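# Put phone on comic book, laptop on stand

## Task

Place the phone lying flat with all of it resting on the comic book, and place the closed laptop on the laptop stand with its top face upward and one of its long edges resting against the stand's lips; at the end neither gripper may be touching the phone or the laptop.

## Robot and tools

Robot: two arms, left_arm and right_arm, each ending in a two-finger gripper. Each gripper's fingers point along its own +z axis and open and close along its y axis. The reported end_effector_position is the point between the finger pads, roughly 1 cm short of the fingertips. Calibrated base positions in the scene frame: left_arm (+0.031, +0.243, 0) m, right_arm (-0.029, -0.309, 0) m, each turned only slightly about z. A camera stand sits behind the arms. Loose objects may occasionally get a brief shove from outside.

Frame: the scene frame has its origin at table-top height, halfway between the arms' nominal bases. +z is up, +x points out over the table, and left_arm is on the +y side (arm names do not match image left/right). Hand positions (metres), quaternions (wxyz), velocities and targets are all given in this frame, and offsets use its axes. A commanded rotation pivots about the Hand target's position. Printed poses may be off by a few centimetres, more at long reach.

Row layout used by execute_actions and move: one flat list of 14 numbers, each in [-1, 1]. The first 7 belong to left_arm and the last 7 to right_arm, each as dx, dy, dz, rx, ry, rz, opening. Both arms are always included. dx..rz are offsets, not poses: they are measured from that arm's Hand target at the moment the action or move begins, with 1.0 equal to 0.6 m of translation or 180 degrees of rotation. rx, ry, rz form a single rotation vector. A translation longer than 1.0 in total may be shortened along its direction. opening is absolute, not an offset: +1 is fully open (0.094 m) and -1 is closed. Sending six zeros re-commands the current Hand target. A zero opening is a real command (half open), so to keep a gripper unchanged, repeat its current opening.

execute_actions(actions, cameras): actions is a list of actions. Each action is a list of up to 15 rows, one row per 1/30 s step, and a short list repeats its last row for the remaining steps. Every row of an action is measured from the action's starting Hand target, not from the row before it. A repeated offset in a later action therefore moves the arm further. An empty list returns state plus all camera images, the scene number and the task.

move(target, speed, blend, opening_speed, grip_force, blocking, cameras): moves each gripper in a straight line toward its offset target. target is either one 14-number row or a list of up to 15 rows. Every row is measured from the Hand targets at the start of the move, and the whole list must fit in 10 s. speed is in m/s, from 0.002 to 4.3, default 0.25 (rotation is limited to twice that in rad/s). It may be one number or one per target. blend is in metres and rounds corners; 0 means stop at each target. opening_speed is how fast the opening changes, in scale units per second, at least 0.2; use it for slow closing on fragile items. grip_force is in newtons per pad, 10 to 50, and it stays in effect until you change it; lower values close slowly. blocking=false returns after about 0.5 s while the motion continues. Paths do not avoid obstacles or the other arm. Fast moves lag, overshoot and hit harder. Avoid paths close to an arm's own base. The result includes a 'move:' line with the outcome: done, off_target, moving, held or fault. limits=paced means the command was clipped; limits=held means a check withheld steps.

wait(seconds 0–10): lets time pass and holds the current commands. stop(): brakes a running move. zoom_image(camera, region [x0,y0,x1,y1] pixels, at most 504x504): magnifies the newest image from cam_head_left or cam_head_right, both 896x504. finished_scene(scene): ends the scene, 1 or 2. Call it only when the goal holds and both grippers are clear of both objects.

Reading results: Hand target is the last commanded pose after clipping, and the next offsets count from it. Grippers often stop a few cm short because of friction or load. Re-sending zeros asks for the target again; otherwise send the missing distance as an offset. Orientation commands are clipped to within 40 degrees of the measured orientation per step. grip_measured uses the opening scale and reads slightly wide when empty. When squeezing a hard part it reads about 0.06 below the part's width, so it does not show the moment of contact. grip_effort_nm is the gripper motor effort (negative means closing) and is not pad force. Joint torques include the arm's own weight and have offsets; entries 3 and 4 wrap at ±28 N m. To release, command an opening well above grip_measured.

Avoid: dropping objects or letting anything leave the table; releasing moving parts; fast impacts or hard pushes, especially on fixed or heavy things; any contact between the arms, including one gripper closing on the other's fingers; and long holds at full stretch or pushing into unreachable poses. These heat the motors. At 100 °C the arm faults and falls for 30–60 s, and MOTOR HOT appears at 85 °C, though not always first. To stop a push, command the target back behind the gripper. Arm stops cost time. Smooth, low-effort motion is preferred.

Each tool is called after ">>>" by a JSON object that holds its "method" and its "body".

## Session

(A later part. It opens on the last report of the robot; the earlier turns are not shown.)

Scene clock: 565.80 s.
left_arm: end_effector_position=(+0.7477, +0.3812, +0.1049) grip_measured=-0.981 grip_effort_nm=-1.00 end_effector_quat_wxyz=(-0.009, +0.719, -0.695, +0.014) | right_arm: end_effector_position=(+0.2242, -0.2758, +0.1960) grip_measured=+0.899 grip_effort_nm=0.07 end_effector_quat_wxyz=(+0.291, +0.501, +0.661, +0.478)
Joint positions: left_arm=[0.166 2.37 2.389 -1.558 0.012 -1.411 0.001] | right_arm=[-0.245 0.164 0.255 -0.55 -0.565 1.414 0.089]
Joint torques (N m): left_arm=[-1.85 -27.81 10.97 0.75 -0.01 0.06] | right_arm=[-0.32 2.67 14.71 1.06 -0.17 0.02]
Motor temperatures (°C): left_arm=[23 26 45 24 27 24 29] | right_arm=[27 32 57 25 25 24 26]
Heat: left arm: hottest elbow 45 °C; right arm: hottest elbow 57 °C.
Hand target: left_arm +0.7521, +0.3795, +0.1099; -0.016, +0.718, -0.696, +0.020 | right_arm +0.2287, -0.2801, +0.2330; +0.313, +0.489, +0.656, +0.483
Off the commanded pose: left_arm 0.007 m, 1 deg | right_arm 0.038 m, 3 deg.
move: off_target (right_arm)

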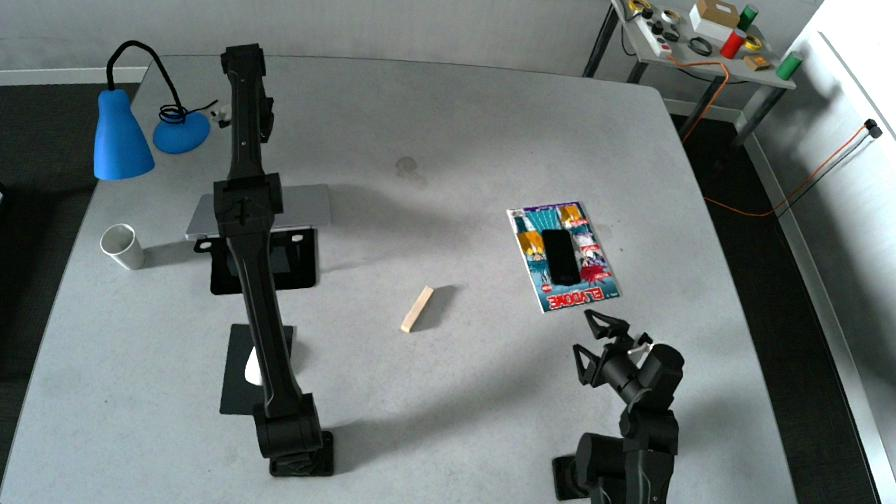

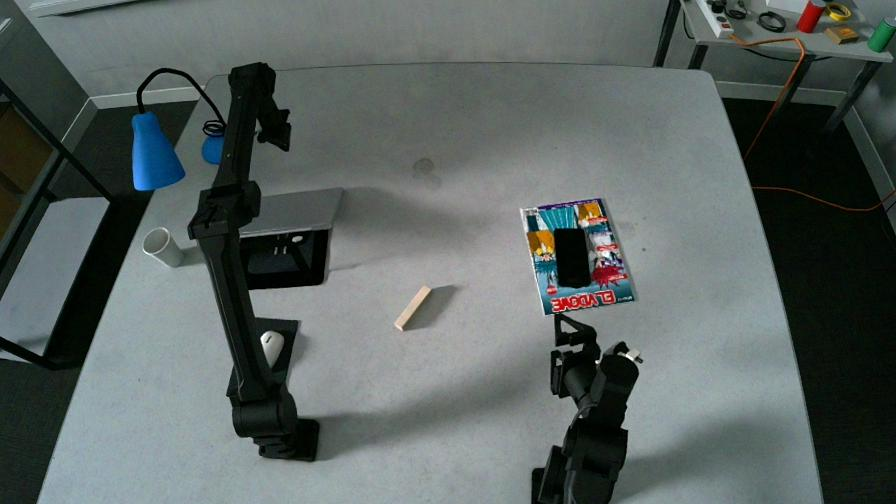

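>>> {"method": "move", "body": {"target": [[-0.02,0,-0.055,0,0,0,-1,0,0,0,0,0,0,0.9],[-0.14,0,-0.055,0,0,0,-1,0,0,0,0,0,0,0.9]], "speed": 0.12, "cameras": ["all"]}}

>>> {"method": "zoom_image", "body": {"camera": "cam_head_right", "region": [180, 130, 360, 270]}}

>>> {"method": "zoom_image", "body": {"camera": "cam_head_left", "region": [170, 130, 350, 270]}}

Scene clock: 571.20 s.
left_arm: end_effector_position=(+0.6682, +0.3713, +0.0627) grip_measured=-0.981 grip_effort_nm=-1.00 end_effector_quat_wxyz=(-0.004, +0.716, -0.698, +0.010) | right_arm: end_effector_position=(+0.2242, -0.2758, +0.1960) grip_measured=+0.899 grip_effort_nm=0.07 end_effector_quat_wxyz=(+0.291, +0.501, +0.661, +0.478)
Joint positions: left_arm=[0.174 2.125 1.844 -1.271 0.012 -1.395 0.001] | right_arm=[-0.245 0.164 0.255 -0.55 -0.565 1.414 0.089]
Joint torques (N m): left_arm=[-0.56 -25.76 9.03 0.69 0.08 0.09] | right_arm=[-0.38 2.73 14.69 1.1 -0.17 0.02]
Motor temperatures (°C): left_arm=[23 27 44 24 27 24 29] | right_arm=[27 32 57 25 25 24 26]
Heat: left arm: hottest elbow 44 °C; right arm: hottest elbow 57 °C.
Hand target: left_arm +0.6681, +0.3795, +0.0771; -0.016, +0.718, -0.696, +0.020 | right_arm +0.2287, -0.2801, +0.2330; +0.313, +0.489, +0.656, +0.483
Off the commanded pose: left_arm 0.016 m, 2 deg | right_arm 0.038 m, 3 deg.
move: off_target (left_arm, right_arm)

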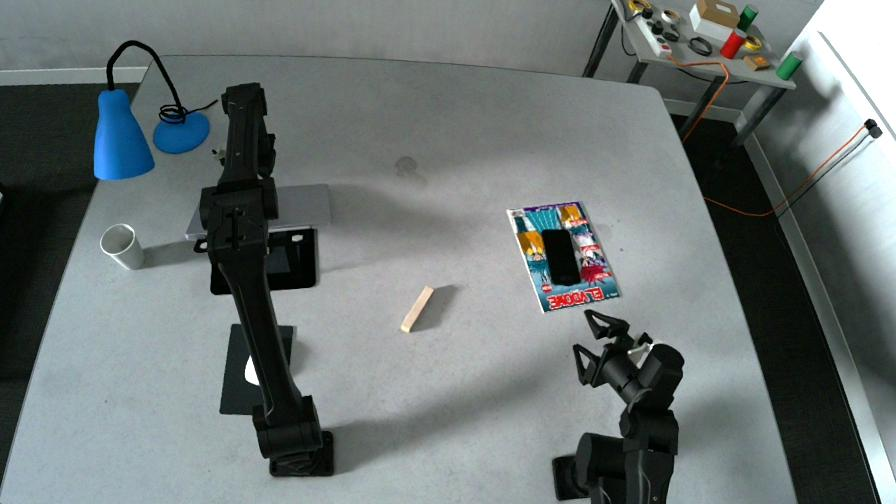

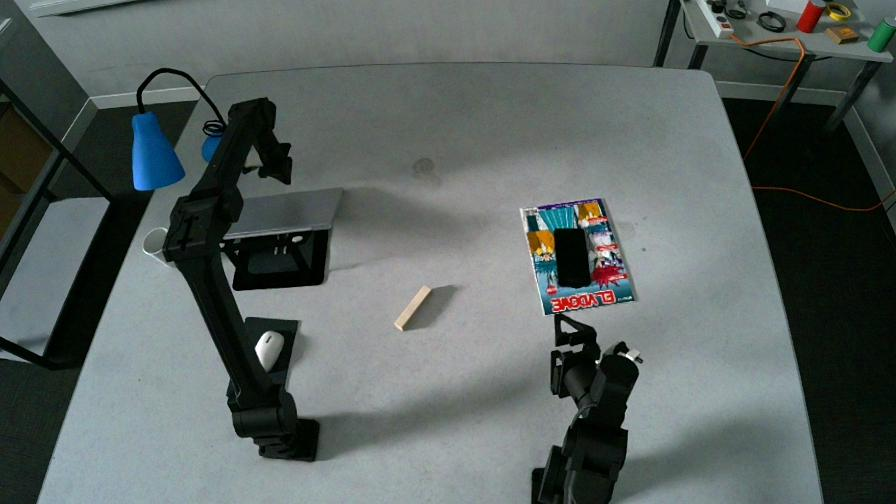

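Scaled by 2.800.

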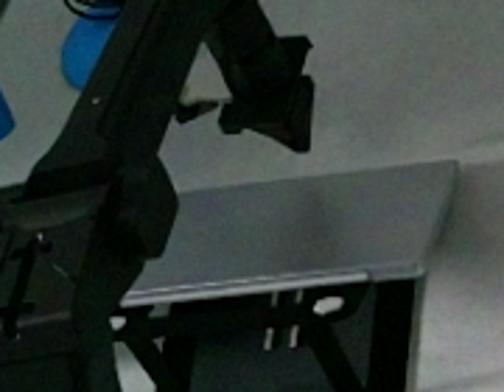

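Scaled by 2.800.

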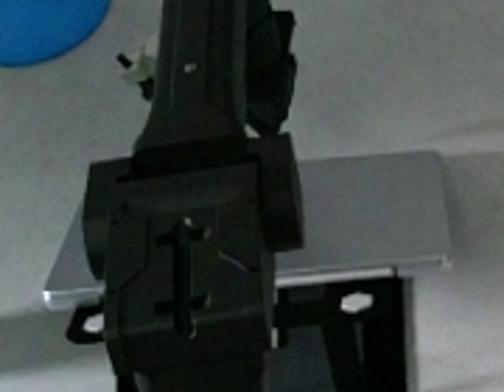

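>>> {"method": "move", "body": {"target": [[-0.085,0.0,0,0,0,0,-1,0,0,0,0,0,0,0.9]], "speed": 0.05, "cameras": ["cam_head_right"]}}

>>> {"method": "zoom_image", "body": {"camera": "cam_head_right", "region": [180, 130, 360, 270]}}

Scene clock: 575.20 s.
left_arm: end_effector_position=(+0.6179, +0.3713, +0.0625) grip_measured=-0.981 grip_effort_nm=-1.00 end_effector_quat_wxyz=(-0.003, +0.716, -0.698, +0.010) | right_arm: end_effector_position=(+0.2242, -0.2758, +0.1960) grip_measured=+0.899 grip_effort_nm=0.07 end_effector_quat_wxyz=(+0.291, +0.501, +0.661, +0.478)
Joint positions: left_arm=[0.191 1.998 1.632 -1.189 0.013 -1.376 0.001] | right_arm=[-0.245 0.164 0.255 -0.55 -0.565 1.414 0.089]
Joint torques (N m): left_arm=[-0.38 -24.41 8.66 0.87 0.06 0.11] | right_arm=[-0.44 2.61 14.71 1.09 -0.18 0.02]
Motor temperatures (°C): left_arm=[23 28 43 24 27 24 29] | right_arm=[27 32 57 25 25 24 26]
Heat: left arm: hottest elbow 43 °C; right arm: hottest elbow 57 °C.
Hand target: left_arm +0.6171, +0.3796, +0.0771; -0.017, +0.718, -0.696, +0.020 | right_arm +0.2287, -0.2801, +0.2330; +0.313, +0.489, +0.656, +0.483
Off the commanded pose: left_arm 0.017 m, 2 deg | right_arm 0.038 m, 3 deg.
move: off_target (left_arm, right_arm)
Images, in order (width x height): cam_head_right 896x504.

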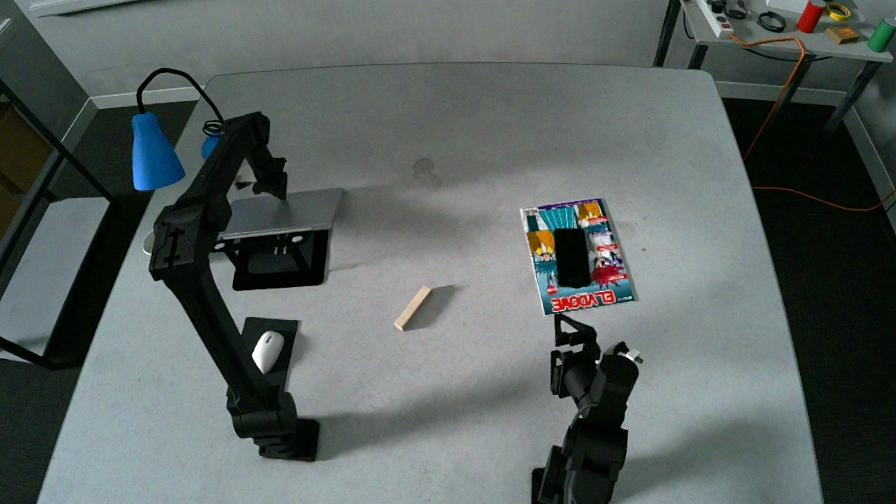

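Scaled by 2.800.

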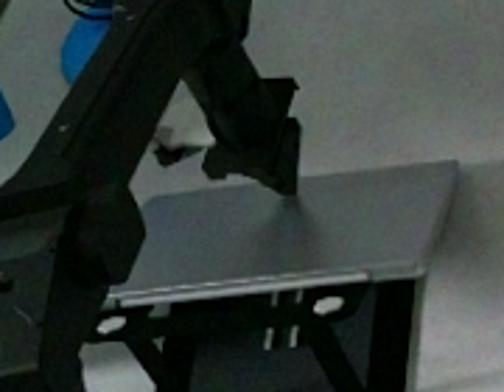

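>>> {"method": "move", "body": {"target": [[0.0,0,0.25,0,0,0,-1,0,0,0,0,0,0,0.9],[-0.5,0.35,0.35,0,0,0,-1,0,0,0,0,0,0,0.9]], "speed": [0.15,0.3], "blend": [0.03,0], "cameras": ["all"]}}

>>> {"method": "zoom_image", "body": {"camera": "cam_head_right", "region": [180, 160, 360, 300]}}

>>> {"method": "zoom_image", "body": {"camera": "cam_head_left", "region": [170, 160, 350, 300]}}

Scene clock: 586.67 s.
left_arm: end_effector_position=(+0.3205, +0.5920, +0.2800) grip_measured=-0.981 grip_effort_nm=-1.00 end_effector_quat_wxyz=(-0.013, +0.720, -0.694, +0.019) | right_arm: end_effector_position=(+0.2242, -0.2758, +0.1960) grip_measured=+0.899 grip_effort_nm=0.07 end_effector_quat_wxyz=(+0.291, +0.501, +0.661, +0.478)
Joint positions: left_arm=[0.866 1.51 1.549 -1.588 0.04 -0.713 0.001] | right_arm=[-0.245 0.164 0.255 -0.55 -0.565 1.414 0.089]
Joint torques (N m): left_arm=[-1.14 -16.21 10.74 -0.08 0.07 0.12] | right_arm=[-0.44 2.61 14.68 1.07 -0.17 0.02]
Motor temperatures (°C): left_arm=[23 28 41 24 27 24 29] | right_arm=[26 32 57 25 25 23 26]
Heat: left arm: hottest elbow 41 °C; right arm: hottest elbow 57 °C.
Hand target: left_arm +0.3171, +0.5896, +0.2870; -0.016, +0.718, -0.696, +0.020 | right_arm +0.2287, -0.2801, +0.2330; +0.313, +0.489, +0.656, +0.483
Off the commanded pose: left_arm 0.008 m, 1 deg | right_arm 0.038 m, 3 deg.
move: off_target (right_arm)

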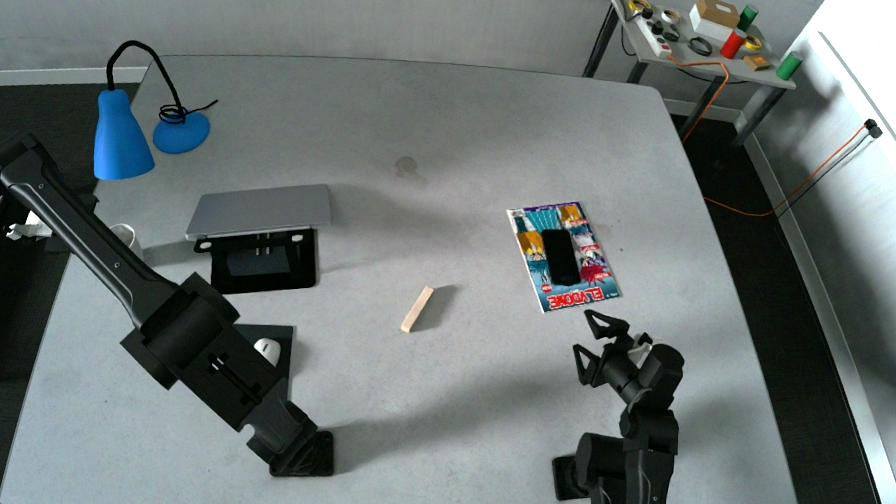

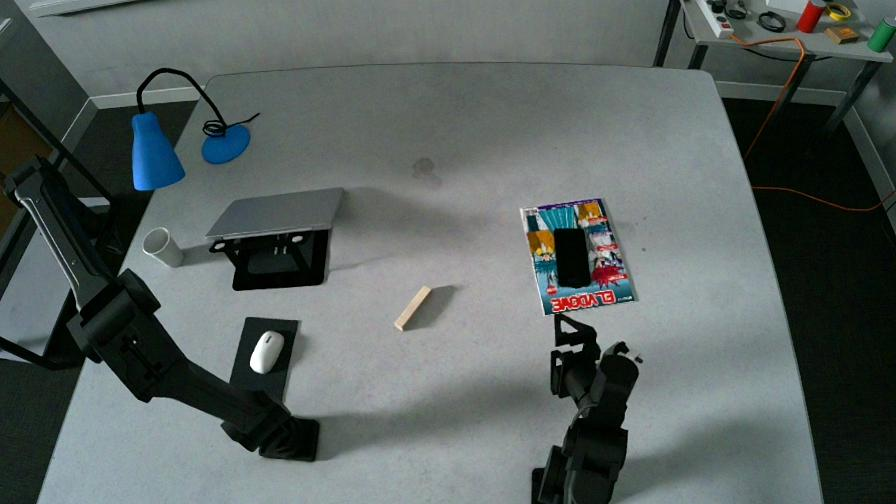

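Scaled by 2.800.

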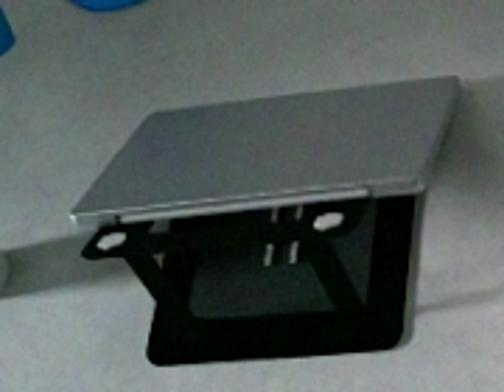

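Scaled by 2.800.

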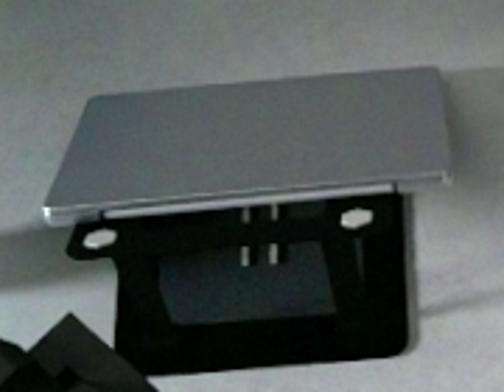

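>>> {"method": "zoom_image", "body": {"camera": "cam_head_right", "region": [225, 175, 355, 225]}}

>>> {"method": "zoom_image", "body": {"camera": "cam_head_left", "region": [190, 170, 340, 220]}}

Scaled by 3.877.

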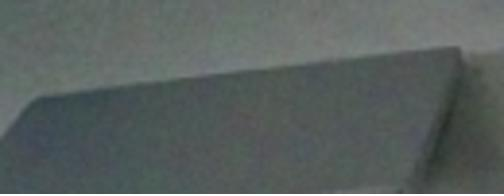

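Scaled by 3.360.

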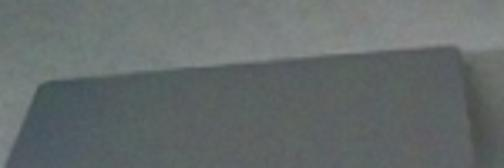

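>>> {"method": "finished_scene", "body": {"scene": 1}}

The scene is finished: the task was done.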